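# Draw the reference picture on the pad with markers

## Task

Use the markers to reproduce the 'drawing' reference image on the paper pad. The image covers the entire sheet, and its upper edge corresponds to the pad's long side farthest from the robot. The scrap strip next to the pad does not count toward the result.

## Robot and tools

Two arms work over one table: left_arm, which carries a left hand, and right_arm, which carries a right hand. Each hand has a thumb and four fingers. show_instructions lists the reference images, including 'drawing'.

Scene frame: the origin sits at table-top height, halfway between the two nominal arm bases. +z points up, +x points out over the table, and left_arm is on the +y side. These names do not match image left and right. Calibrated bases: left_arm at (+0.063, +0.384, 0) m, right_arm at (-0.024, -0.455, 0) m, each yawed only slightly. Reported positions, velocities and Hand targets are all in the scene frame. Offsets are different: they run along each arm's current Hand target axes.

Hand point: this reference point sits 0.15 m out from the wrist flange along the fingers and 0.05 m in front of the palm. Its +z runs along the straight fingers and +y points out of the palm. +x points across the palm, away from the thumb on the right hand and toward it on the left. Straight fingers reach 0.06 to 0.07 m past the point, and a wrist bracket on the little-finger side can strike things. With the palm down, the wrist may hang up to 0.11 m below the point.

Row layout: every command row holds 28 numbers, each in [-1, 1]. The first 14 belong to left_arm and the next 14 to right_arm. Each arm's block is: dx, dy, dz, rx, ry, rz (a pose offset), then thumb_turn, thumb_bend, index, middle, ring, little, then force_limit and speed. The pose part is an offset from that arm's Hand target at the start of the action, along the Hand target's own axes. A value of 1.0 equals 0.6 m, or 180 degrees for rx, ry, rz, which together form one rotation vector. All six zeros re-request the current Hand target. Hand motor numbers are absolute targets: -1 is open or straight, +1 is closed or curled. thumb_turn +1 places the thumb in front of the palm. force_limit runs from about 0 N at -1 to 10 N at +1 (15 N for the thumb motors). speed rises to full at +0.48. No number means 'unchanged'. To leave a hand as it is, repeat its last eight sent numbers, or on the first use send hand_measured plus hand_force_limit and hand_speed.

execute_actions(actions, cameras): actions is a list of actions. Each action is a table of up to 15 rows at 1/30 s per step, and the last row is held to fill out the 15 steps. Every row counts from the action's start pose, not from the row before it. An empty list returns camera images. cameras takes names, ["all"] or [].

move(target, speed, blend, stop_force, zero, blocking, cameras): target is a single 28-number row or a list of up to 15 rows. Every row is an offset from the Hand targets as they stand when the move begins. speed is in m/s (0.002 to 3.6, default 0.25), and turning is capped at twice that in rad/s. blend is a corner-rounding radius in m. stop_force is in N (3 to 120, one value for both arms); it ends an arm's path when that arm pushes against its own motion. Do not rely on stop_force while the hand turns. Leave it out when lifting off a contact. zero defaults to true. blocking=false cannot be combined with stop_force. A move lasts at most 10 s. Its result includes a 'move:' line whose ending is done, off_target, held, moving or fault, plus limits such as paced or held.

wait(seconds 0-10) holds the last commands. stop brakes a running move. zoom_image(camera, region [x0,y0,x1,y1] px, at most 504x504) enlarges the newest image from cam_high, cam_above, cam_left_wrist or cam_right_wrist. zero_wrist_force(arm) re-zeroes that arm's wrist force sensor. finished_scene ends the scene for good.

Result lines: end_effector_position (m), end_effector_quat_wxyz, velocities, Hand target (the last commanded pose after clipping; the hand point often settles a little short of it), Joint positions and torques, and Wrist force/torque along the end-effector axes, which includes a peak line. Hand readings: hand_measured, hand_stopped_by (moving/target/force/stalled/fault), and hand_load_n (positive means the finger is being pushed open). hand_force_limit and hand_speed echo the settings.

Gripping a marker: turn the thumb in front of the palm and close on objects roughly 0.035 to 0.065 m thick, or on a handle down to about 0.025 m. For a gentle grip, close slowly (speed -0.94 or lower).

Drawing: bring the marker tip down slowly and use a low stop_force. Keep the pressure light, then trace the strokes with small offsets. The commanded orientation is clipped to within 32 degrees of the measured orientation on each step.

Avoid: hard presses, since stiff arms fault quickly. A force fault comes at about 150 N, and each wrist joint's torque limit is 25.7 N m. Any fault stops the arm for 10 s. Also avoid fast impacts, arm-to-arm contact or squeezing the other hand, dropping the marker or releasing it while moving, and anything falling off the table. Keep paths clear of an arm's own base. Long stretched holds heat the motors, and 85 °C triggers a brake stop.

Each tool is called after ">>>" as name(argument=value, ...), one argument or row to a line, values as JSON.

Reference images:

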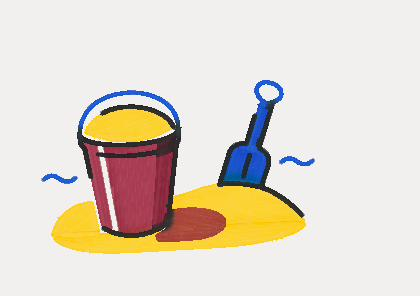

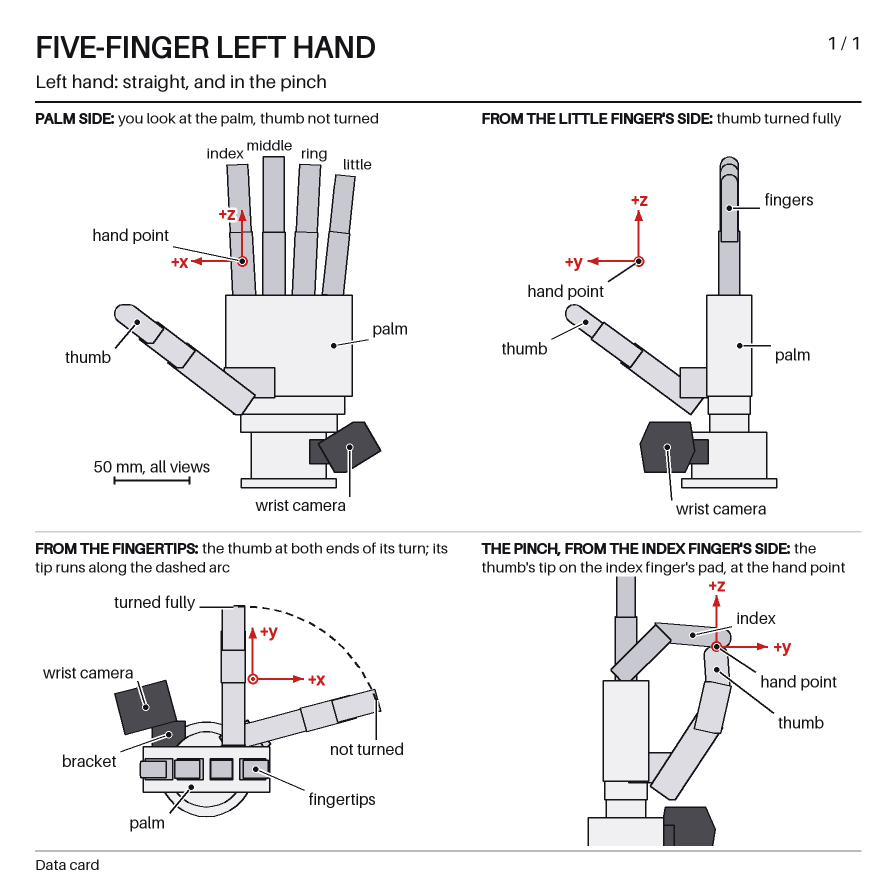

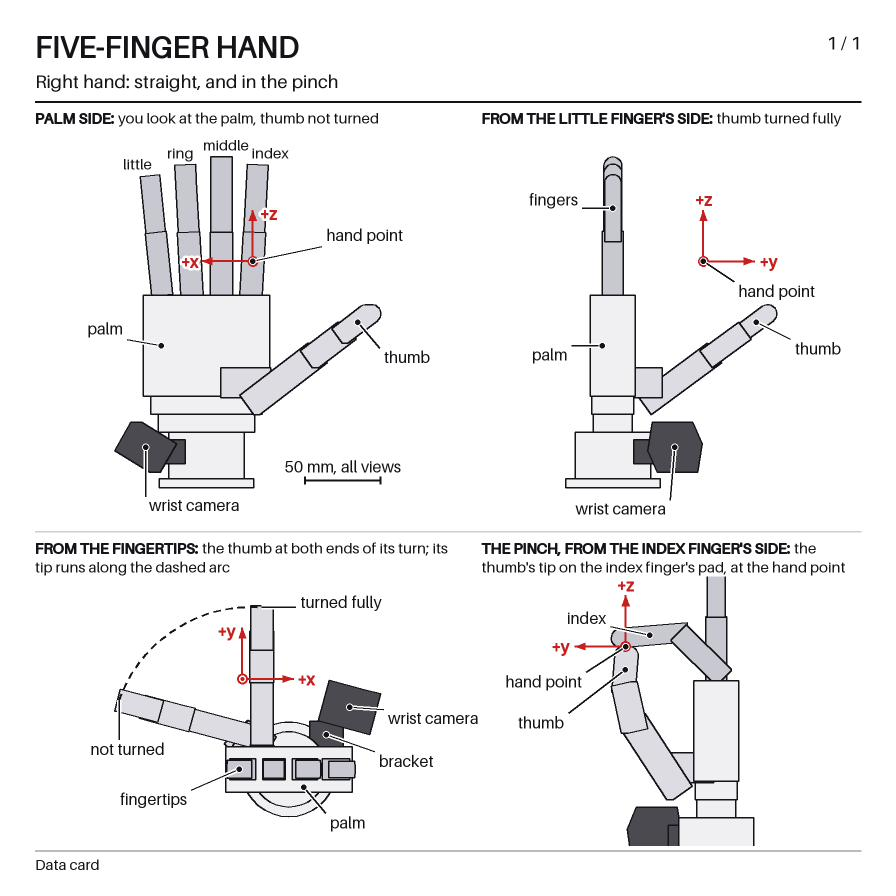

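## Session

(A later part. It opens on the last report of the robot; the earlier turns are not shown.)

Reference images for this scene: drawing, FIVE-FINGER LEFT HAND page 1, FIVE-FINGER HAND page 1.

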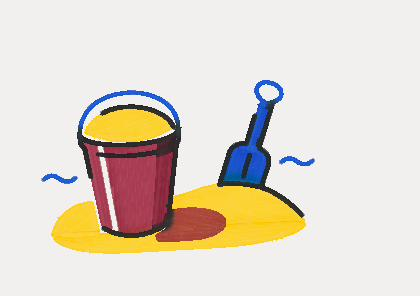

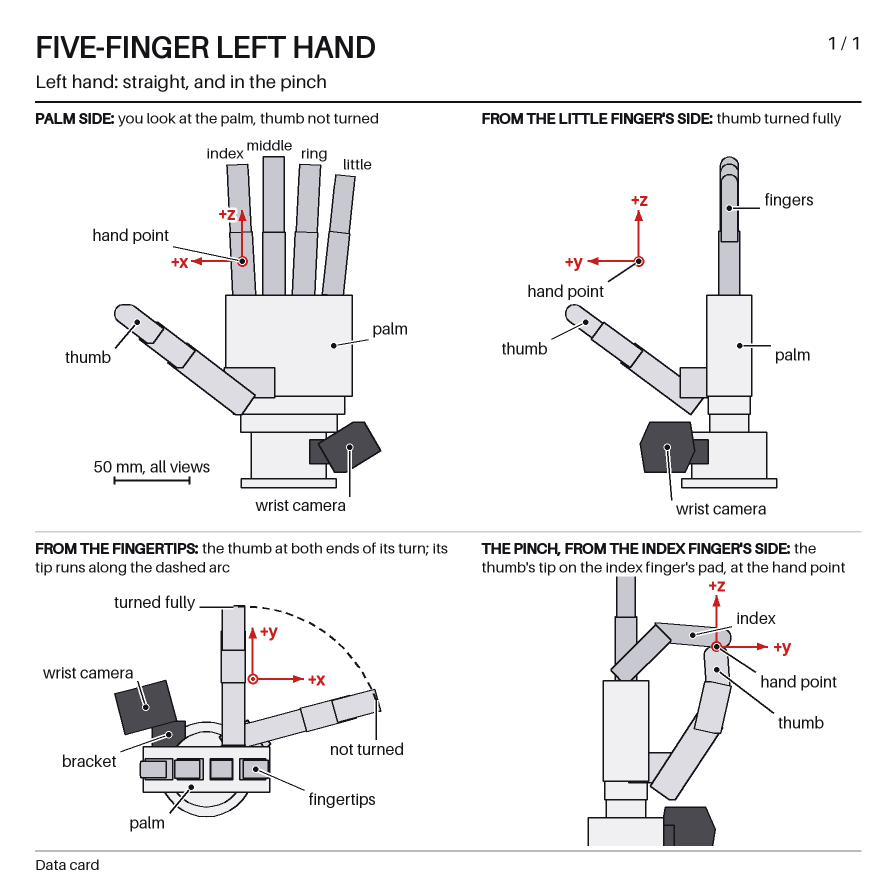

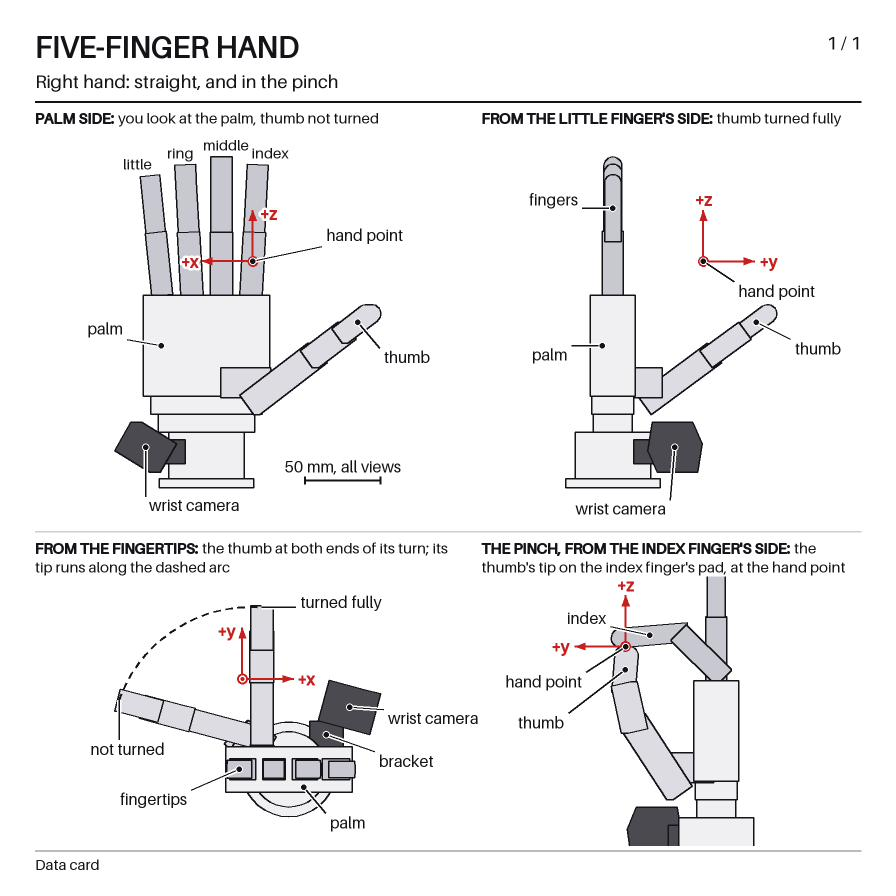

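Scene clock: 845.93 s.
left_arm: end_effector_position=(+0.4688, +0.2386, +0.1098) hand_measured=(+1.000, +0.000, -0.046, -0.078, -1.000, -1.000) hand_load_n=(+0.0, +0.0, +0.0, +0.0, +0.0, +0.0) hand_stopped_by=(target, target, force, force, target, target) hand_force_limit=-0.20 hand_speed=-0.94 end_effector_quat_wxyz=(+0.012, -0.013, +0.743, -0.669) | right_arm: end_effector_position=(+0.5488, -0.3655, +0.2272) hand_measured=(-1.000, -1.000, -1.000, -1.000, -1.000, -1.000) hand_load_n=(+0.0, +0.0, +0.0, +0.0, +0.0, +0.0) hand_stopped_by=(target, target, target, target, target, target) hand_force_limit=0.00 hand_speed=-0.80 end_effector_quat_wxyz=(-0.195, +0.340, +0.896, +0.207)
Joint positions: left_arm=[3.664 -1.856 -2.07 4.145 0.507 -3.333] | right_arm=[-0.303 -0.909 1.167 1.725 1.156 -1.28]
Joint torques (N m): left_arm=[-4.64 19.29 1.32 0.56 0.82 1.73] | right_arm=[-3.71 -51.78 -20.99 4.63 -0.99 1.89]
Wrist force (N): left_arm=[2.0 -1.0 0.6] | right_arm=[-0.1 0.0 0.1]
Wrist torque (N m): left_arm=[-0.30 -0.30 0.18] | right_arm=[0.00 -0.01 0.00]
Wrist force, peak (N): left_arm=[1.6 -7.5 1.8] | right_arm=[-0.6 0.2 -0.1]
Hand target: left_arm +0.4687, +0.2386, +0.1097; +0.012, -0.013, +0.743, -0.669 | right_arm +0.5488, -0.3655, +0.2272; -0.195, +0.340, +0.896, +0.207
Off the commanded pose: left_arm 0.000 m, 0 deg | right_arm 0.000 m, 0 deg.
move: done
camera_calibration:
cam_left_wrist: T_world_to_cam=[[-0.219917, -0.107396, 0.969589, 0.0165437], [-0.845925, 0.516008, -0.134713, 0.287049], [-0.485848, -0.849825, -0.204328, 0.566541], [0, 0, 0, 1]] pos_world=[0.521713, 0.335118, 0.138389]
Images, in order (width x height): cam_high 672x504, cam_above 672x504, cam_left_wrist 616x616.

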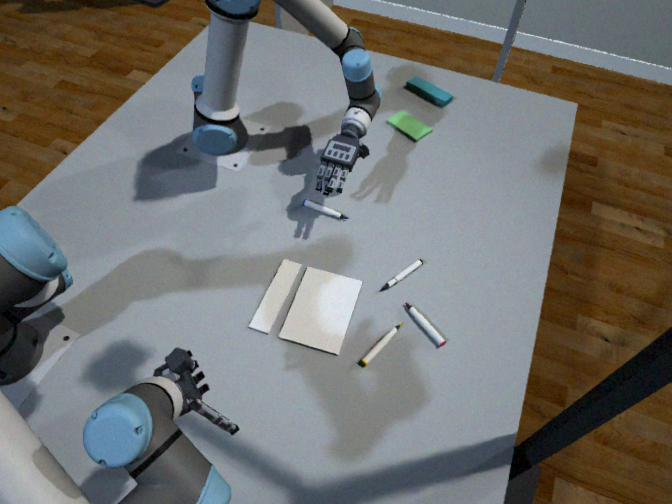

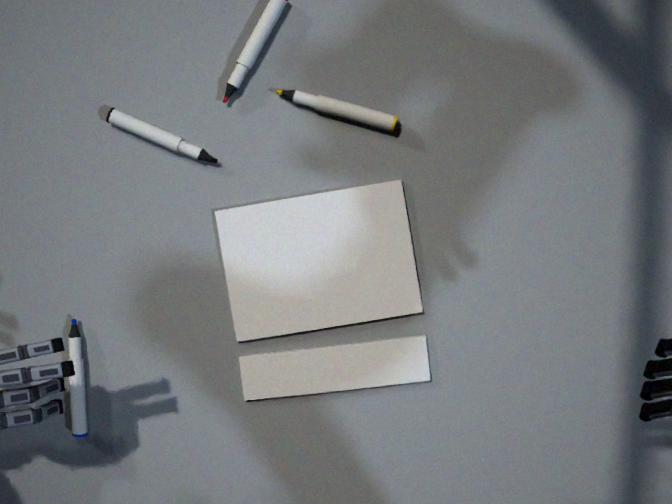

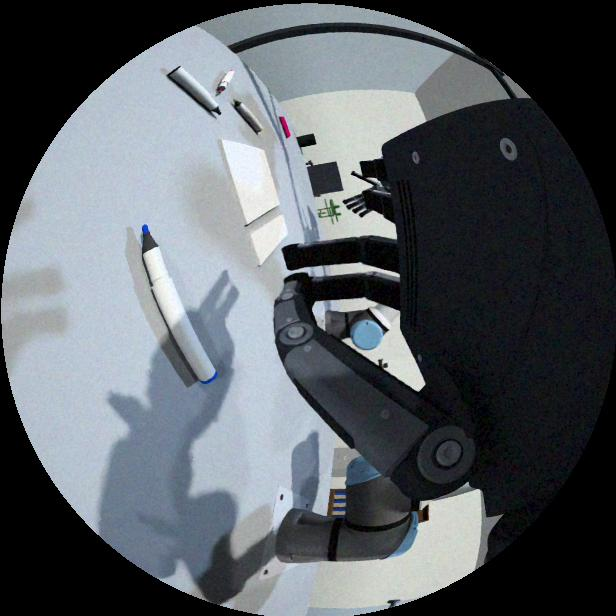

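>>> move(
  target=[0, 0.1165, 0.008, 0.0333, 0.0276, 0.0029, 1, -0.12, -0.45, -0.45, -1, -1, -0.2, -0.3, 0, 0, 0, 0, 0, 0, -1, -1, -1, -1, -1, -1, 0.0, -0.8],
  cameras=["cam_left_wrist", "cam_above"],
  speed=0.15,
)

>>> zoom_image(
  camera="cam_left_wrist",
  region=[120, 120, 420, 420],
)

Scene clock: 941.07 s.
left_arm: end_effector_position=(+0.4686, +0.2412, +0.0398) hand_measured=(+1.000, -0.120, -0.450, -0.450, -1.000, -1.000) hand_load_n=(+0.0, +0.5, +0.0, +0.0, +0.0, +0.0) hand_stopped_by=(target, target, target, target, target, target) hand_force_limit=-0.20 hand_speed=-0.30 end_effector_quat_wxyz=(-0.016, +0.020, +0.707, -0.707) | right_arm: end_effector_position=(+0.5488, -0.3655, +0.2272) hand_measured=(-1.000, -1.000, -1.000, -1.000, -1.000, -1.000) hand_load_n=(+0.0, +0.0, +0.0, +0.0, +0.0, +0.0) hand_stopped_by=(target, target, target, target, target, target) hand_force_limit=0.00 hand_speed=-0.80 end_effector_quat_wxyz=(-0.195, +0.340, +0.896, +0.207)
Joint positions: left_arm=[3.654 -2.12 -1.997 4.12 0.574 -3.138] | right_arm=[-0.303 -0.909 1.167 1.725 1.156 -1.28]
Joint torques (N m): left_arm=[9.83 24.59 -0.58 0.99 -0.56 1.44] | right_arm=[-4.05 -52.01 -20.8 4.54 -1.11 2.01]
Wrist force (N): left_arm=[1.5 -1.2 0.7] | right_arm=[-0.3 -0.1 0.0]
Wrist torque (N m): left_arm=[-0.29 -0.25 0.24] | right_arm=[-0.02 0.04 -0.02]
Wrist force, peak (N): left_arm=[2.2 -2.6 1.0] | right_arm=[-0.4 0.2 0.4]
Hand target: left_arm +0.4686, +0.2412, +0.0397; -0.016, +0.020, +0.707, -0.707 | right_arm +0.5488, -0.3655, +0.2272; -0.195, +0.340, +0.896, +0.207
Off the commanded pose: left_arm 0.000 m, 0 deg | right_arm 0.000 m, 0 deg.
move: done
camera_calibration:
cam_left_wrist: T_world_to_cam=[[-0.227309, 0.0137971, 0.973725, 0.0587126], [-0.797817, 0.570721, -0.194331, 0.242901], [-0.558407, -0.821028, -0.118722, 0.57794], [0, 0, 0, 1]] pos_world=[0.529862, 0.335066, 0.0586476]
Images, in order (width x height): cam_above 672x504, cam_left_wrist 616x616.

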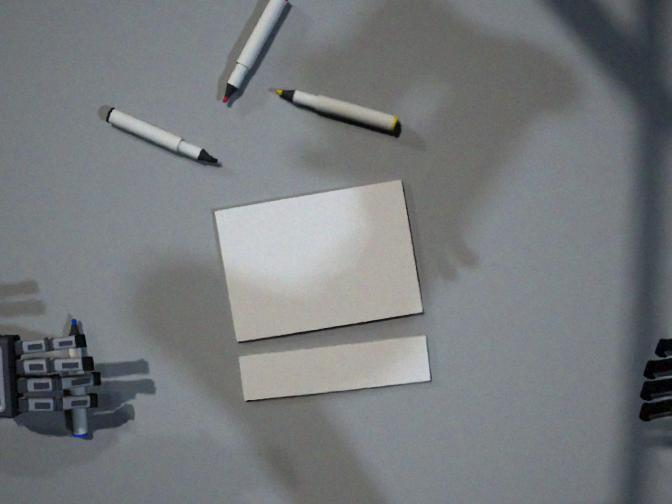

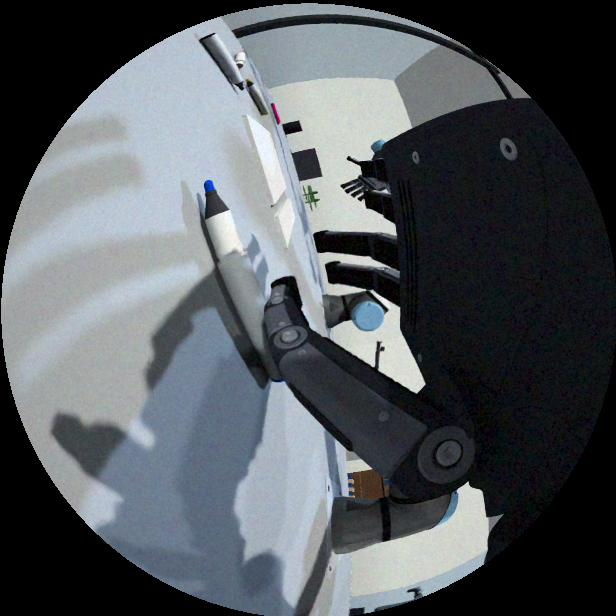

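Scaled by 1.680 from the camera's 616x616 image, which has a finer 880x880 frame.

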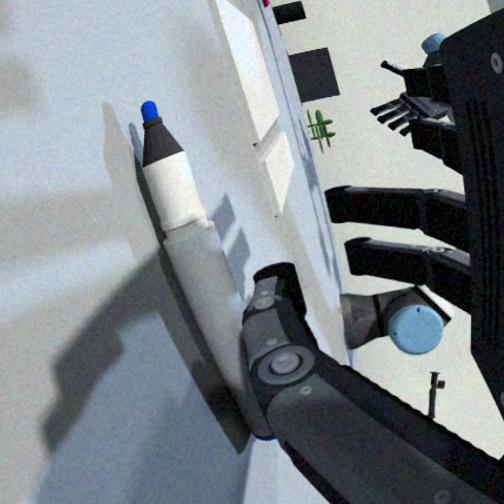

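>>> move(
  target=[0, 0.0413, 0, 0, 0, 0, 1, -0.12, -0.45, -0.45, -1, -1, -0.2, -0.3, 0, 0, 0, 0, 0, 0, -1, -1, -1, -1, -1, -1, 0.0, -0.8],
  cameras=["cam_left_wrist"],
  stop_force=4,
  speed=0.02,
)

>>> zoom_image(
  camera="cam_left_wrist",
  region=[170, 120, 420, 370],
)

Scene clock: 971.20 s.
left_arm: end_effector_position=(+0.4687, +0.2412, +0.0149) hand_measured=(+1.000, -0.120, -0.450, -0.450, -1.000, -1.000) hand_load_n=(+0.0, +0.0, +0.0, +0.0, +0.0, +0.0) hand_stopped_by=(target, target, target, target, target, target) hand_force_limit=-0.20 hand_speed=-0.30 end_effector_quat_wxyz=(-0.016, +0.020, +0.707, -0.707) | right_arm: end_effector_position=(+0.5488, -0.3655, +0.2272) hand_measured=(-1.000, -1.000, -1.000, -1.000, -1.000, -1.000) hand_load_n=(+0.0, +0.0, +0.0, +0.0, +0.0, +0.0) hand_stopped_by=(target, target, target, target, target, target) hand_force_limit=0.00 hand_speed=-0.80 end_effector_quat_wxyz=(-0.195, +0.340, +0.896, +0.207)
Joint positions: left_arm=[3.654 -2.175 -2.001 4.178 0.574 -3.138] | right_arm=[-0.303 -0.909 1.167 1.725 1.156 -1.28]
Joint torques (N m): left_arm=[-13.35 48.61 1.39 -2.88 -1.34 0.11] | right_arm=[-4.37 -52.64 -22.46 4.59 -1.27 2.25]
Wrist force (N): left_arm=[1.3 -1.1 1.0] | right_arm=[-0.2 0.1 0.0]
Wrist torque (N m): left_arm=[-0.32 -0.20 0.21] | right_arm=[0.01 0.03 -0.01]
Wrist force, peak (N): left_arm=[1.9 -0.9 1.1] | right_arm=[-0.3 0.5 0.0]
Hand target: left_arm +0.4688, +0.2412, +0.0149; -0.016, +0.020, +0.707, -0.707 | right_arm +0.5488, -0.3655, +0.2272; -0.195, +0.340, +0.896, +0.207
Off the commanded pose: left_arm 0.000 m, 0 deg | right_arm 0.000 m, 0 deg.
move: done
camera_calibration:
cam_left_wrist: T_world_to_cam=[[-0.227329, 0.0139009, 0.973719, 0.0829556], [-0.797887, 0.570593, -0.194424, 0.238167], [-0.5583, -0.821115, -0.118621, 0.575091], [0, 0, 0, 1]] pos_world=[0.529962, 0.335167, 0.0337477]
Images, in order (width x height): cam_left_wrist 616x616.

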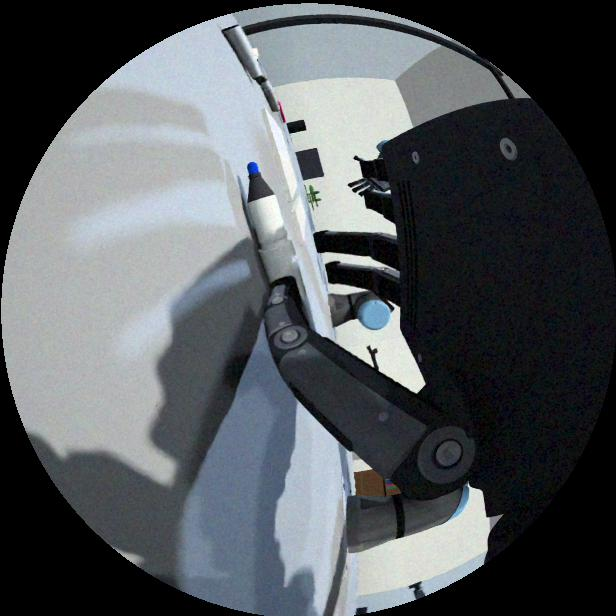

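Scaled by 2.016 from the camera's 616x616 image, which has a finer 880x880 frame.

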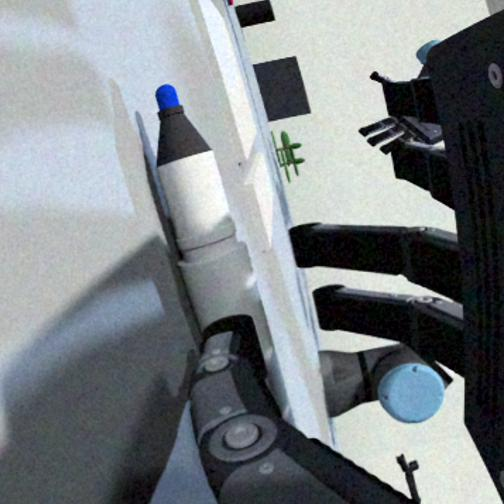

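>>> move(
  target=[0, 0.0133, 0, 0, 0, 0, 1, -0.12, -0.45, -0.45, -1, -1, -0.2, -0.3, 0, 0, 0, 0, 0, 0, -1, -1, -1, -1, -1, -1, 0.0, -0.8],
  cameras=["cam_left_wrist"],
  stop_force=3,
  speed=0.01,
)

Scene clock: 979.67 s.
left_arm: end_effector_position=(+0.4688, +0.2412, +0.0099) hand_measured=(+1.000, -0.120, -0.450, -0.450, -1.000, -1.000) hand_load_n=(-0.5, -1.5, +0.0, +0.0, +0.0, +0.0) hand_stopped_by=(target, target, target, target, target, target) hand_force_limit=-0.20 hand_speed=-0.30 end_effector_quat_wxyz=(-0.016, +0.020, +0.707, -0.707) | right_arm: end_effector_position=(+0.5488, -0.3655, +0.2272) hand_measured=(-1.000, -1.000, -1.000, -1.000, -1.000, -1.000) hand_load_n=(+0.0, +0.0, +0.0, +0.0, +0.0, +0.0) hand_stopped_by=(target, target, target, target, target, target) hand_force_limit=0.00 hand_speed=-0.80 end_effector_quat_wxyz=(-0.195, +0.340, +0.896, +0.207)
Joint positions: left_arm=[3.654 -2.186 -2.001 4.189 0.574 -3.138] | right_arm=[-0.303 -0.909 1.167 1.725 1.156 -1.28]
Joint torques (N m): left_arm=[-12.96 47.44 7.14 -2.31 -1.3 -0.81] | right_arm=[-4.02 -53.04 -21.43 4.59 -1.21 2.34]
Wrist force (N): left_arm=[1.5 -3.9 0.5] | right_arm=[-0.2 0.0 0.0]
Wrist torque (N m): left_arm=[-0.48 -0.23 0.26] | right_arm=[0.00 0.03 -0.01]
Wrist force, peak (N): left_arm=[2.1 -9.9 -3.3] | right_arm=[-0.6 0.1 0.2]
Hand target: left_arm +0.4688, +0.2413, +0.0099; -0.016, +0.020, +0.707, -0.707 (not the last commanded pose) | right_arm +0.5488, -0.3655, +0.2272; -0.195, +0.340, +0.896, +0.207
Off the commanded pose: left_arm 0.003 m, 0 deg | right_arm 0.000 m, 0 deg.
move: contact (left_arm)
camera_calibration:
cam_left_wrist: T_world_to_cam=[[-0.227329, 0.0139009, 0.973719, 0.0878242], [-0.797887, 0.570593, -0.194424, 0.237195], [-0.5583, -0.821115, -0.118621, 0.574498], [0, 0, 0, 1]] pos_world=[0.529962, 0.335167, 0.0287477]
Images, in order (width x height): cam_left_wrist 616x616.

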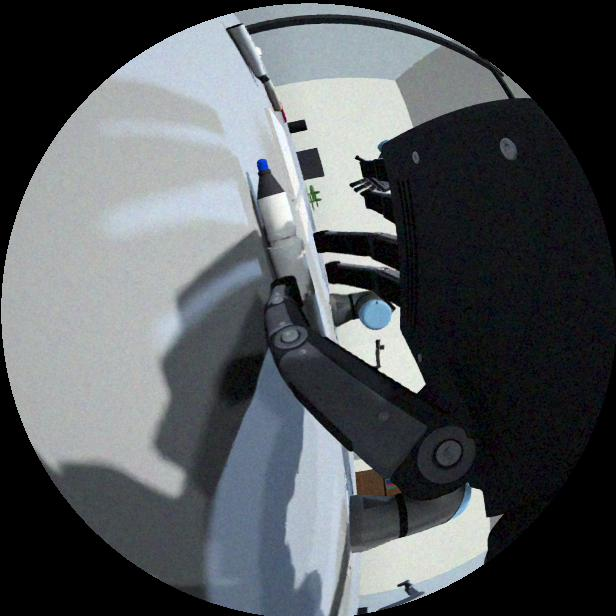

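>>> move(
  target=[0, -0.0058, 0, 0, 0, 0, 1, -0.12, -0.45, -0.45, -1, -1, -0.2, -0.3, 0, 0, 0, 0, 0, 0, -1, -1, -1, -1, -1, -1, 0.0, -0.8],
  cameras=[],
  speed=0.02,
)

>>> move(
  target=[0, 0, 0, 0, 0, 0, 1, -0.12, 0.5, 0.5, -1, -1, 0.0, -0.94, 0, 0, 0, 0, 0, 0, -1, -1, -1, -1, -1, -1, 0.0, -0.8],
  cameras=["cam_left_wrist", "cam_above"],
)

>>> zoom_image(
  camera="cam_left_wrist",
  region=[170, 120, 420, 370],
)

Scene clock: 1001.20 s.
left_arm: end_effector_position=(+0.4688, +0.2412, +0.0135) hand_measured=(+1.000, -0.120, -0.450, -0.450, -1.000, -1.000) hand_load_n=(+0.0, +0.0, +0.0, +0.0, +0.0, +0.0) hand_stopped_by=(target, target, target, target, target, target) hand_force_limit=-0.20 hand_speed=-0.30 end_effector_quat_wxyz=(-0.016, +0.020, +0.707, -0.707) | right_arm: end_effector_position=(+0.5488, -0.3655, +0.2272) hand_measured=(-1.000, -1.000, -1.000, -1.000, -1.000, -1.000) hand_load_n=(+0.0, +0.0, +0.0, +0.0, +0.0, +0.0) hand_stopped_by=(target, target, target, target, target, target) hand_force_limit=0.00 hand_speed=-0.80 end_effector_quat_wxyz=(-0.195, +0.340, +0.896, +0.207)
Joint positions: left_arm=[3.654 -2.178 -2.001 4.181 0.574 -3.138] | right_arm=[-0.303 -0.909 1.167 1.725 1.156 -1.28]
Joint torques (N m): left_arm=[-9.32 37.12 20.48 -1.11 0.29 -0.97] | right_arm=[-5.26 -53.06 -22.11 4.61 -1.14 2.41]
Wrist force (N): left_arm=[1.7 -1.3 1.1] | right_arm=[0.0 0.1 0.2]
Wrist torque (N m): left_arm=[-0.35 -0.25 0.23] | right_arm=[0.01 -0.02 0.01]
Wrist force, peak (N): left_arm=[1.9 -3.9 0.5] | right_arm=[-0.5 0.0 0.3]
Hand target: left_arm +0.4688, +0.2413, +0.0134; -0.016, +0.020, +0.707, -0.707 | right_arm +0.5488, -0.3655, +0.2272; -0.195, +0.340, +0.896, +0.207
Off the commanded pose: left_arm 0.000 m, 0 deg | right_arm 0.000 m, 0 deg.
move: done
No camera images: "cameras" was empty.

Scene clock: 1004.07 s.
left_arm: end_effector_position=(+0.4688, +0.2412, +0.0134) hand_measured=(+1.000, -0.120, -0.006, -0.012, -1.000, -1.000) hand_load_n=(-0.5, +1.5, +5.5, +3.5, +0.0, +0.0) hand_stopped_by=(target, target, force, force, target, target) hand_force_limit=0.00 hand_speed=-0.94 end_effector_quat_wxyz=(-0.016, +0.020, +0.707, -0.707) | right_arm: end_effector_position=(+0.5488, -0.3655, +0.2272) hand_measured=(-1.000, -1.000, -1.000, -1.000, -1.000, -1.000) hand_load_n=(+0.0, +0.0, +0.0, +0.0, +0.0, +0.0) hand_stopped_by=(target, target, target, target, target, target) hand_force_limit=0.00 hand_speed=-0.80 end_effector_quat_wxyz=(-0.195, +0.340, +0.896, +0.207)
Joint positions: left_arm=[3.654 -2.178 -2.001 4.181 0.574 -3.138] | right_arm=[-0.303 -0.909 1.167 1.725 1.156 -1.28]
Joint torques (N m): left_arm=[3.99 24.37 19.46 0.95 1.23 -0.88] | right_arm=[-4.98 -52.9 -22.34 4.6 -1.16 2.21]
Wrist force (N): left_arm=[1.6 -6.9 2.1] | right_arm=[-0.1 0.1 0.1]
Wrist torque (N m): left_arm=[-0.45 -0.27 0.28] | right_arm=[0.00 0.01 -0.01]
Wrist force, peak (N): left_arm=[1.0 -7.8 4.5] | right_arm=[-0.6 0.1 0.1]
Hand target: left_arm +0.4688, +0.2413, +0.0134; -0.016, +0.020, +0.707, -0.707 | right_arm +0.5488, -0.3655, +0.2272; -0.195, +0.340, +0.896, +0.207
Off the commanded pose: left_arm 0.000 m, 0 deg | right_arm 0.000 m, 0 deg.
move: done
camera_calibration:
cam_left_wrist: T_world_to_cam=[[-0.227383, 0.0138209, 0.973707, 0.084472], [-0.797876, 0.570609, -0.194421, 0.237865], [-0.558293, -0.821106, -0.118719, 0.57491], [0, 0, 0, 1]] pos_world=[0.529962, 0.335166, 0.0322477]
Images, in order (width x height): cam_above 672x504, cam_left_wrist 616x616.

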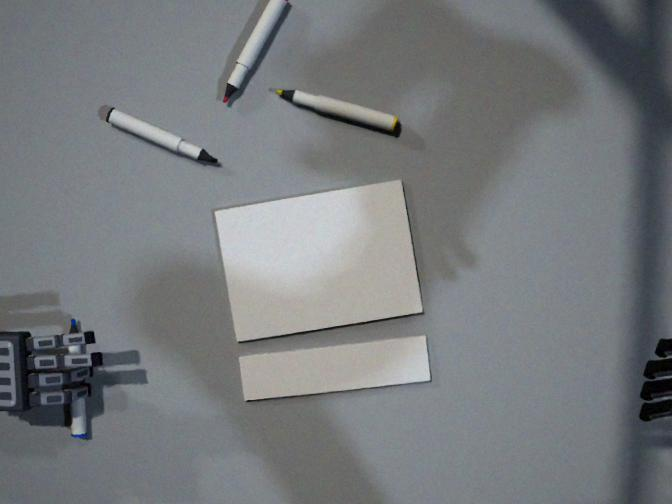

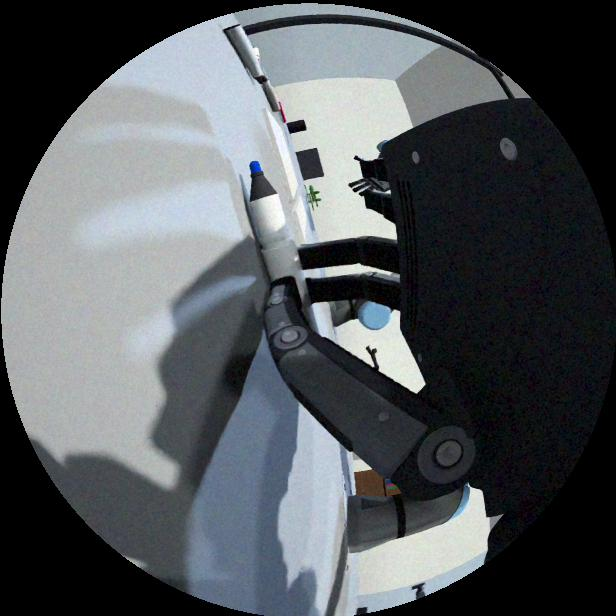

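Scaled by 2.016 from the camera's 616x616 image, which has a finer 880x880 frame.

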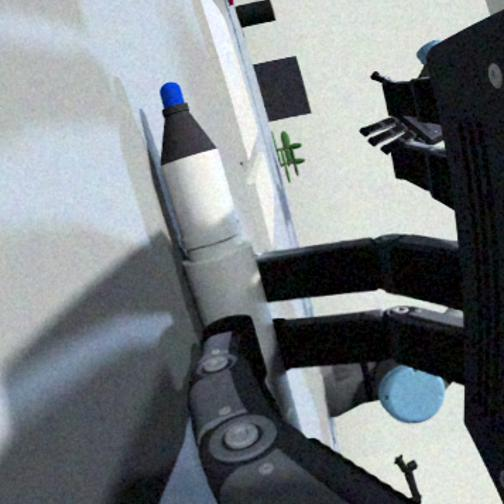

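>>> move(
  target=[0, -0.0667, 0, 0, 0, 0, 1, -0.12, 0.5, 0.5, -1, -1, 0.0, -0.94, 0, 0, 0, 0, 0, 0, -1, -1, -1, -1, -1, -1, 0.0, -0.8],
  cameras=["cam_left_wrist", "cam_high"],
  speed=0.03,
)

>>> zoom_image(
  camera="cam_left_wrist",
  region=[170, 120, 420, 370],
)

Scene clock: 1018.43 s.
left_arm: end_effector_position=(+0.4686, +0.2412, +0.0536) hand_measured=(+1.000, -0.120, -0.006, -0.012, -1.000, -1.000) hand_load_n=(-1.0, +4.0, +3.5, +3.5, +0.0, +0.0) hand_stopped_by=(target, target, force, force, target, target) hand_force_limit=0.00 hand_speed=-0.94 end_effector_quat_wxyz=(-0.016, +0.020, +0.707, -0.707) end_effector_velocity=(+0.000, +0.000, -0.002) end_effector_angular_velocity=(+0.001, -0.002, +0.000) | right_arm: end_effector_position=(+0.5488, -0.3655, +0.2272) hand_measured=(-1.000, -1.000, -1.000, -1.000, -1.000, -1.000) hand_load_n=(+0.0, +0.0, +0.0, +0.0, +0.0, +0.0) hand_stopped_by=(target, target, target, target, target, target) hand_force_limit=0.00 hand_speed=-0.80 end_effector_quat_wxyz=(-0.195, +0.340, +0.896, +0.207)
Joint positions: left_arm=[3.654 -2.091 -1.993 4.086 0.575 -3.138] | right_arm=[-0.303 -0.909 1.167 1.725 1.156 -1.28]
Joint velocities: left_arm=[0 -0.004 0 0.006 0 0] | right_arm=[within noise]
Joint torques (N m): left_arm=[12.86 21.02 16.12 1.05 1.41 -0.46] | right_arm=[-4.28 -52.11 -22.24 4.5 -1.31 2.24]
Wrist force (N): left_arm=[1.6 -0.8 0.9] | right_arm=[-0.1 0.0 0.4]
Wrist torque (N m): left_arm=[-0.27 -0.24 0.23] | right_arm=[-0.02 -0.01 -0.01]
Wrist force, peak (N): left_arm=[1.7 -6.9 2.5] | right_arm=[-0.3 -0.4 0.3]
Hand target: left_arm +0.4686, +0.2412, +0.0534; -0.016, +0.020, +0.707, -0.707 | right_arm +0.5488, -0.3655, +0.2272; -0.195, +0.340, +0.896, +0.207
Off the commanded pose: left_arm 0.000 m, 0 deg | right_arm 0.000 m, 0 deg.
move: done
camera_calibration:
cam_left_wrist: T_world_to_cam=[[-0.22746, 0.0138763, 0.973688, 0.0453074], [-0.797853, 0.570609, -0.194516, 0.245516], [-0.558294, -0.821105, -0.11872, 0.579571], [0, 0, 0, 1]] pos_world=[0.529762, 0.335167, 0.0724477]
Images, in order (width x height): cam_high 672x504, cam_left_wrist 616x616.

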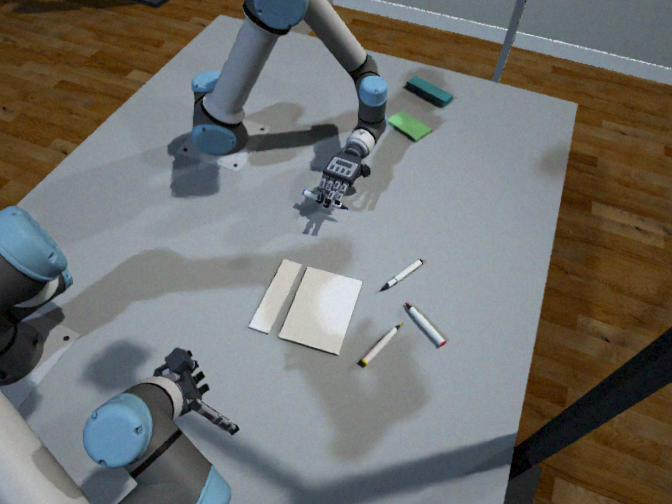

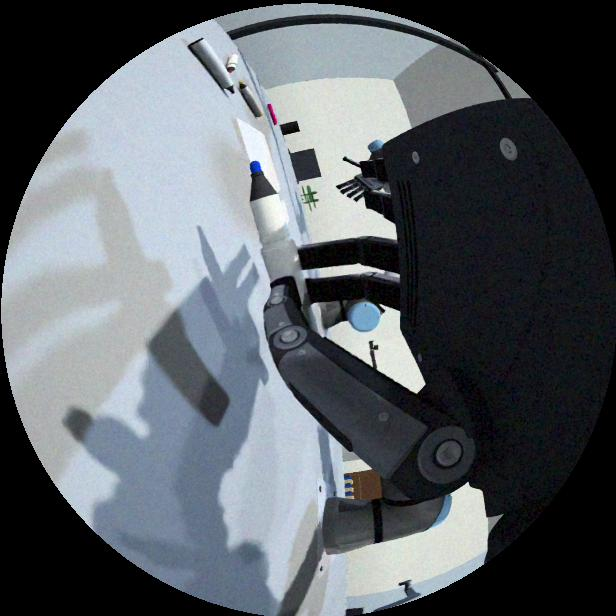

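Scaled by 2.016 from the camera's 616x616 image, which has a finer 880x880 frame.

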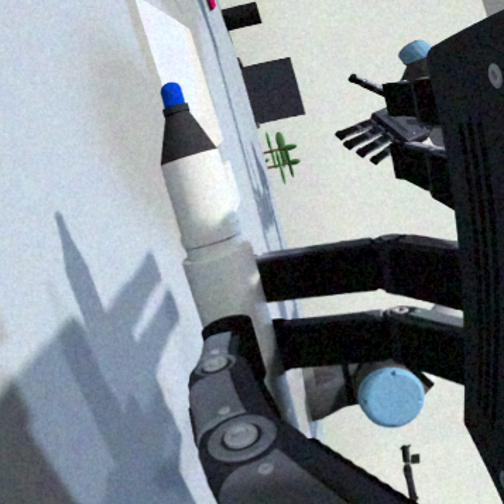

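>>> move(
  target=[
    [0, -0.1607, 0, 0, 0, 0, 1, -0.12, 0.5, 0.5, -1, -1, 0.0, -0.94, 0, 0, 0, 0, 0, 0, -1, -1, -1, -1, -1, -1, 0.0, -0.8],
    [-0.2222, -0.1607, 0.0572, 0, -0.5167, 0, 1, -0.12, 0.5, 0.5, -1, -1, 0.0, -0.94, 0, 0, 0, 0, 0, 0, -1, -1, -1, -1, -1, -1, 0.0, -0.8],
  ],
  cameras=["cam_left_wrist", "cam_high", "cam_above"],
  speed=0.2,
)

>>> zoom_image(
  camera="cam_left_wrist",
  region=[170, 120, 420, 370],
)

Scene clock: 1061.57 s.
left_arm: end_effector_position=(+0.5995, +0.2000, +0.1504) hand_measured=(+1.000, -0.120, -0.006, -0.012, -1.000, -1.000) hand_load_n=(-1.5, +4.0, +3.5, +3.5, +0.0, +0.0) hand_stopped_by=(target, target, force, force, target, target) hand_force_limit=0.00 hand_speed=-0.94 end_effector_quat_wxyz=(+0.502, -0.499, +0.499, -0.501) | right_arm: end_effector_position=(+0.5488, -0.3655, +0.2272) hand_measured=(-1.000, -1.000, -1.000, -1.000, -1.000, -1.000) hand_load_n=(+0.0, +0.0, +0.0, +0.0, +0.0, +0.0) hand_stopped_by=(target, target, target, target, target, target) hand_force_limit=0.00 hand_speed=-0.80 end_effector_quat_wxyz=(-0.195, +0.340, +0.896, +0.207)
Joint positions: left_arm=[3.061 -1.616 -2.313 3.934 -1.642 -3.14] | right_arm=[-0.303 -0.909 1.167 1.725 1.156 -1.28]
Joint torques (N m): left_arm=[2.55 30.45 3.24 1.79 -1.87 0.8] | right_arm=[-5.36 -52.12 -22.62 4.6 -1.28 2.16]
Wrist force (N): left_arm=[1.9 -1.1 0.8] | right_arm=[-0.1 -0.1 -0.3]
Wrist torque (N m): left_arm=[-0.34 -0.34 0.17] | right_arm=[0.00 0.03 -0.02]
Wrist force, peak (N): left_arm=[1.2 -3.5 1.0] | right_arm=[-0.3 -0.3 0.4]
Hand target: left_arm +0.5995, +0.2000, +0.1505; +0.502, -0.499, +0.499, -0.501 | right_arm +0.5488, -0.3655, +0.2272; -0.195, +0.340, +0.896, +0.207
Off the commanded pose: left_arm 0.000 m, 0 deg | right_arm 0.000 m, 0 deg.
move: done
camera_calibration:
cam_left_wrist: T_world_to_cam=[[-0.00794445, -0.223724, 0.97462, -0.102845], [-0.526926, -0.82742, -0.194229, 0.509518], [0.849874, -0.515096, -0.111313, -0.276228], [0, 0, 0, 1]] pos_world=[0.50242, 0.256292, 0.16845]
Images, in order (width x height): cam_high 672x504, cam_above 672x504, cam_left_wrist 616x616.

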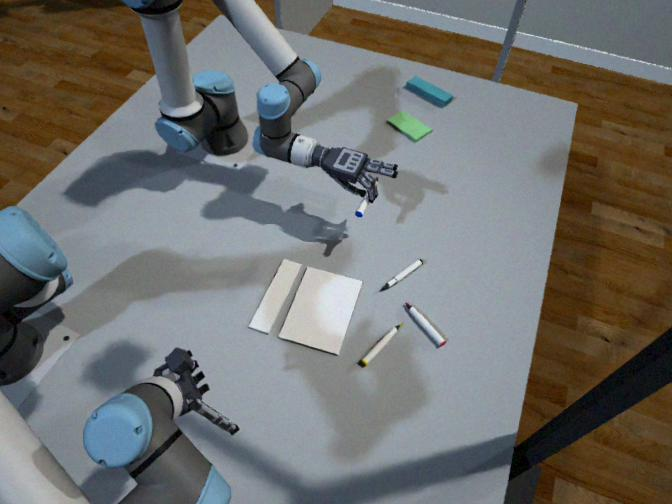

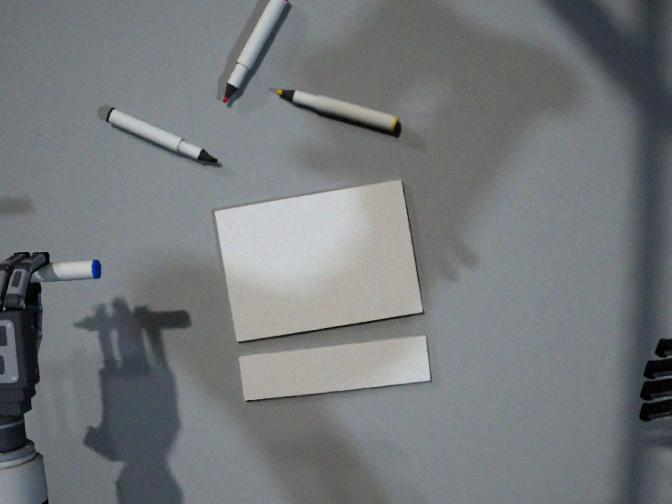

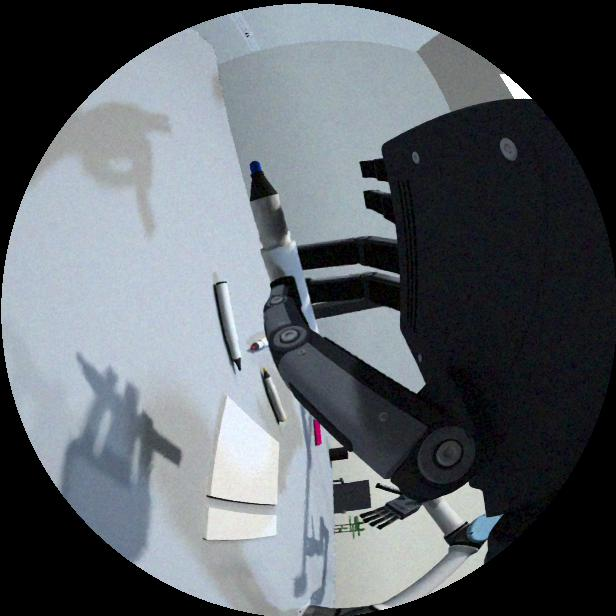

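Scaled by 2.016 from the camera's 616x616 image, which has a finer 880x880 frame.

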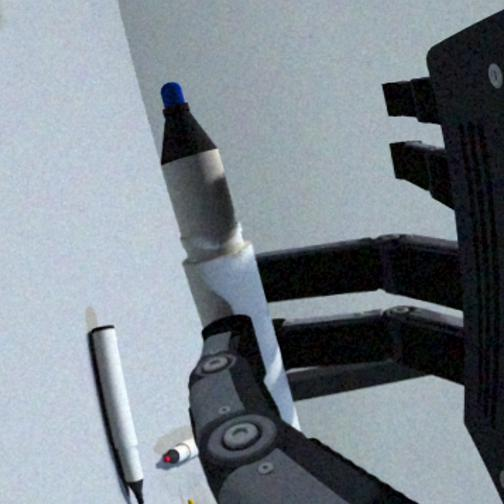

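>>> move(
  target=[0, 0.2, 0, 0, 0, 0, 1, -0.12, 0.5, 0.5, -1, -1, 0.0, -0.94, 0, 0, 0, 0, 0, 0, -1, -1, -1, -1, -1, -1, 0.0, -0.8],
  cameras=[],
  speed=0.12,
)

>>> move(
  target=[0, 0.0333, 0, 0, 0, 0, 1, -0.12, 0.5, 0.5, -1, -1, 0.0, -0.94, 0, 0, 0, 0, 0, 0, -1, -1, -1, -1, -1, -1, 0.0, -0.8],
  cameras=["cam_left_wrist", "cam_above"],
  stop_force=3,
  speed=0.01,
)

Scene clock: 1083.87 s.
left_arm: end_effector_position=(+0.6000, +0.2002, +0.0305) hand_measured=(+1.000, -0.120, -0.006, -0.012, -1.000, -1.000) hand_load_n=(-1.0, +4.0, +3.5, +3.0, +0.0, +0.0) hand_stopped_by=(target, target, force, force, target, target) hand_force_limit=0.00 hand_speed=-0.94 end_effector_quat_wxyz=(+0.502, -0.499, +0.499, -0.501) | right_arm: end_effector_position=(+0.5488, -0.3655, +0.2272) hand_measured=(-1.000, -1.000, -1.000, -1.000, -1.000, -1.000) hand_load_n=(+0.0, +0.0, +0.0, +0.0, +0.0, +0.0) hand_stopped_by=(target, target, target, target, target, target) hand_force_limit=0.00 hand_speed=-0.80 end_effector_quat_wxyz=(-0.195, +0.340, +0.896, +0.207)
Joint positions: left_arm=[3.062 -1.955 -2.4 4.36 -1.641 -3.14] | right_arm=[-0.303 -0.909 1.167 1.725 1.156 -1.28]
Joint torques (N m): left_arm=[-0.77 19.52 18.35 3.06 -0.96 -0.89] | right_arm=[-5.41 -52.15 -22.84 4.66 -1.26 2.36]
Wrist force (N): left_arm=[1.7 -1.1 1.1] | right_arm=[-0.2 0.2 -0.1]
Wrist torque (N m): left_arm=[-0.34 -0.30 0.19] | right_arm=[0.03 0.03 -0.01]
Wrist force, peak (N): left_arm=[2.0 -2.4 1.1] | right_arm=[-0.5 -0.2 -0.3]
Hand target: left_arm +0.6001, +0.2001, +0.0305; +0.502, -0.499, +0.499, -0.501 | right_arm +0.5488, -0.3655, +0.2272; -0.195, +0.340, +0.896, +0.207
Off the commanded pose: left_arm 0.000 m, 0 deg | right_arm 0.000 m, 0 deg.
move: done
No camera images: "cameras" was empty.

Scene clock: 1086.60 s.
left_arm: end_effector_position=(+0.6002, +0.2001, +0.0138) hand_measured=(+1.000, -0.120, -0.006, -0.012, -1.000, -1.000) hand_load_n=(-1.0, +2.5, +4.0, +3.5, +0.0, +0.0) hand_stopped_by=(target, target, force, force, target, target) hand_force_limit=0.00 hand_speed=-0.94 end_effector_quat_wxyz=(+0.502, -0.499, +0.499, -0.501) | right_arm: end_effector_position=(+0.5488, -0.3655, +0.2272) hand_measured=(-1.000, -1.000, -1.000, -1.000, -1.000, -1.000) hand_load_n=(+0.0, +0.0, +0.0, +0.0, +0.0, +0.0) hand_stopped_by=(target, target, target, target, target, target) hand_force_limit=0.00 hand_speed=-0.80 end_effector_quat_wxyz=(-0.195, +0.340, +0.896, +0.207)
Joint positions: left_arm=[3.062 -2.01 -2.403 4.418 -1.641 -3.14] | right_arm=[-0.303 -0.909 1.167 1.725 1.156 -1.28]
Joint torques (N m): left_arm=[-10.64 37.92 6.93 2.48 0.83 -0.97] | right_arm=[-5.61 -52.89 -22.55 4.64 -1.23 2.26]
Wrist force (N): left_arm=[1.5 -3.7 1.3] | right_arm=[-0.1 -0.2 0.0]
Wrist torque (N m): left_arm=[-0.38 -0.33 0.22] | right_arm=[-0.03 0.01 -0.01]
Wrist force, peak (N): left_arm=[1.1 -8.3 0.5] | right_arm=[-0.5 0.2 0.1]
Hand target: left_arm +0.6002, +0.2001, +0.0138; +0.502, -0.499, +0.499, -0.501 (not the last commanded pose) | right_arm +0.5488, -0.3655, +0.2272; -0.195, +0.340, +0.896, +0.207
Off the commanded pose: left_arm 0.003 m, 0 deg | right_arm 0.000 m, 0 deg.
move: contact (left_arm)
camera_calibration:
cam_left_wrist: T_world_to_cam=[[-0.00786264, -0.223637, 0.974641, 0.030349], [-0.526811, -0.827517, -0.194129, 0.483329], [0.849946, -0.514978, -0.111308, -0.29197], [0, 0, 0, 1]] pos_world=[0.50302, 0.256392, 0.0317501]
Images, in order (width x height): cam_above 672x504, cam_left_wrist 616x616.

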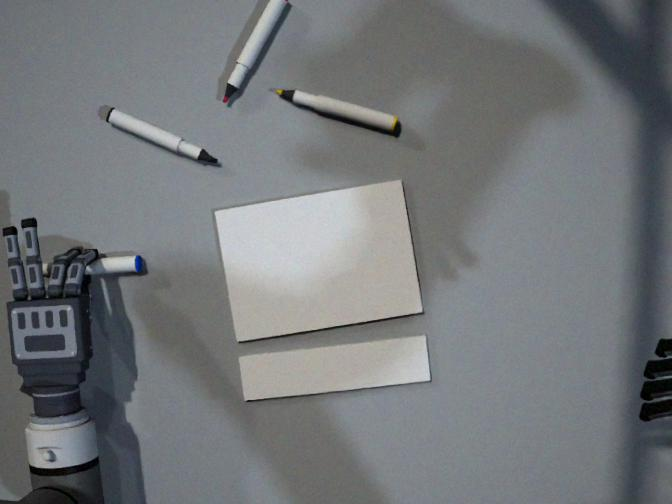

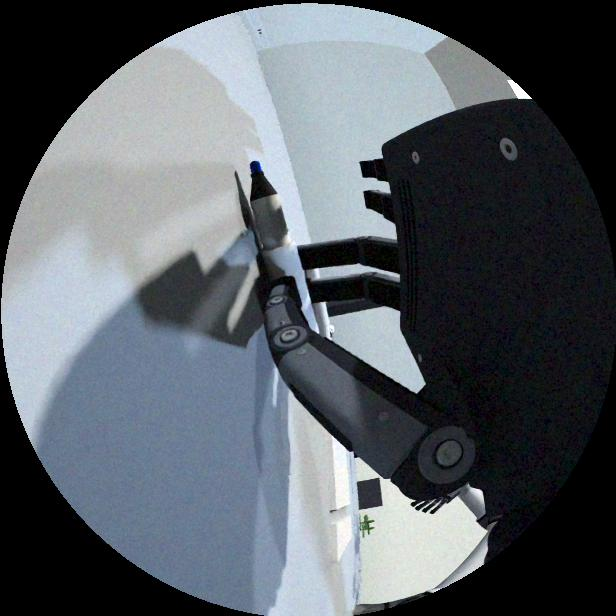

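>>> move(
  target=[0, 0, 0, 0, 0, 0, 1, -0.12, -0.45, -0.45, -1, -1, 0.0, -0.85, 0, 0, 0, 0, 0, 0, -1, -1, -1, -1, -1, -1, 0.0, -0.8],
  cameras=["cam_left_wrist", "cam_above"],
)

Scene clock: 1098.87 s.
left_arm: end_effector_position=(+0.6002, +0.2001, +0.0138) hand_measured=(+1.000, -0.120, -0.450, -0.450, -1.000, -1.000) hand_load_n=(+0.0, +0.0, +0.0, +0.0, +0.0, +0.0) hand_stopped_by=(target, target, target, target, target, target) hand_force_limit=0.00 hand_speed=-0.85 end_effector_quat_wxyz=(+0.502, -0.499, +0.499, -0.501) | right_arm: end_effector_position=(+0.5488, -0.3655, +0.2272) hand_measured=(-1.000, -1.000, -1.000, -1.000, -1.000, -1.000) hand_load_n=(+0.0, +0.0, +0.0, -0.5, -0.5, +0.0) hand_stopped_by=(target, target, target, target, target, target) hand_force_limit=0.00 hand_speed=-0.80 end_effector_quat_wxyz=(-0.195, +0.340, +0.896, +0.207)
Joint positions: left_arm=[3.062 -2.01 -2.403 4.418 -1.641 -3.14] | right_arm=[-0.303 -0.909 1.167 1.725 1.156 -1.28]
Joint torques (N m): left_arm=[-13.06 37.71 15.6 2.53 -0.97 -1.04] | right_arm=[-5.88 -53.74 -21.93 4.5 -1.42 2.21]
Wrist force (N): left_arm=[1.9 -0.9 1.0] | right_arm=[0.1 -0.2 0.1]
Wrist torque (N m): left_arm=[-0.31 -0.35 0.20] | right_arm=[-0.04 -0.02 0.00]
Wrist force, peak (N): left_arm=[1.7 -3.9 1.2] | right_arm=[-0.4 -0.3 0.3]
Hand target: left_arm +0.6002, +0.2001, +0.0138; +0.502, -0.499, +0.499, -0.501 | right_arm +0.5488, -0.3655, +0.2272; -0.195, +0.340, +0.896, +0.207
Off the commanded pose: left_arm 0.000 m, 0 deg | right_arm 0.000 m, 0 deg.
move: done
camera_calibration:
cam_left_wrist: T_world_to_cam=[[-0.00799676, -0.223668, 0.974633, 0.0303271], [-0.526795, -0.827504, -0.194226, 0.48334], [0.849955, -0.514985, -0.11121, -0.291964], [0, 0, 0, 1]] pos_world=[0.50302, 0.256392, 0.0318502]
Images, in order (width x height): cam_above 672x504, cam_left_wrist 616x616.

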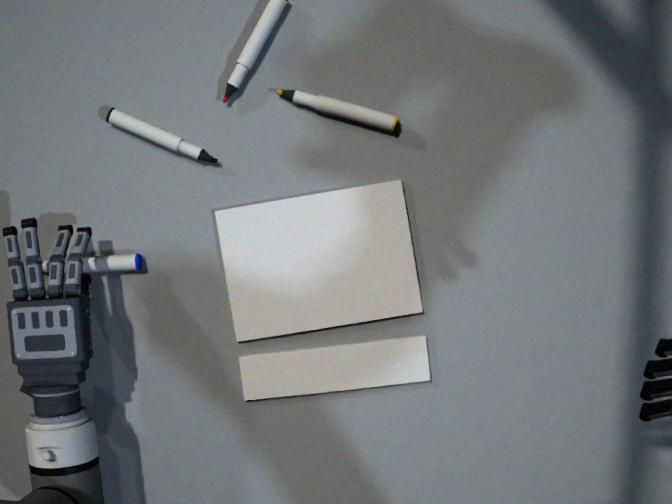

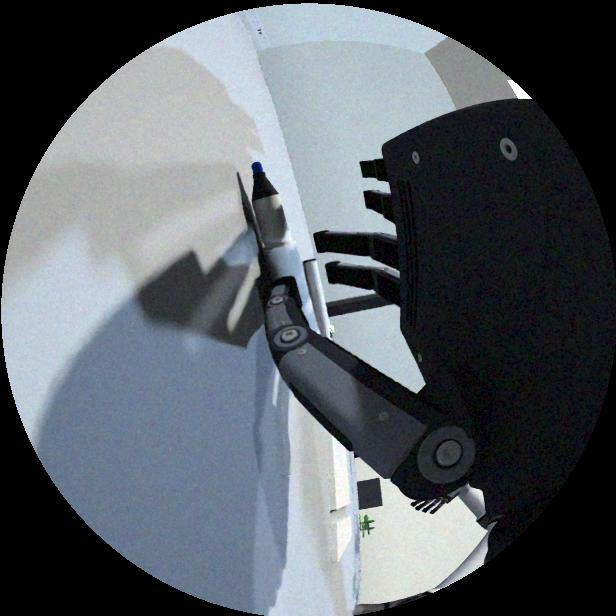

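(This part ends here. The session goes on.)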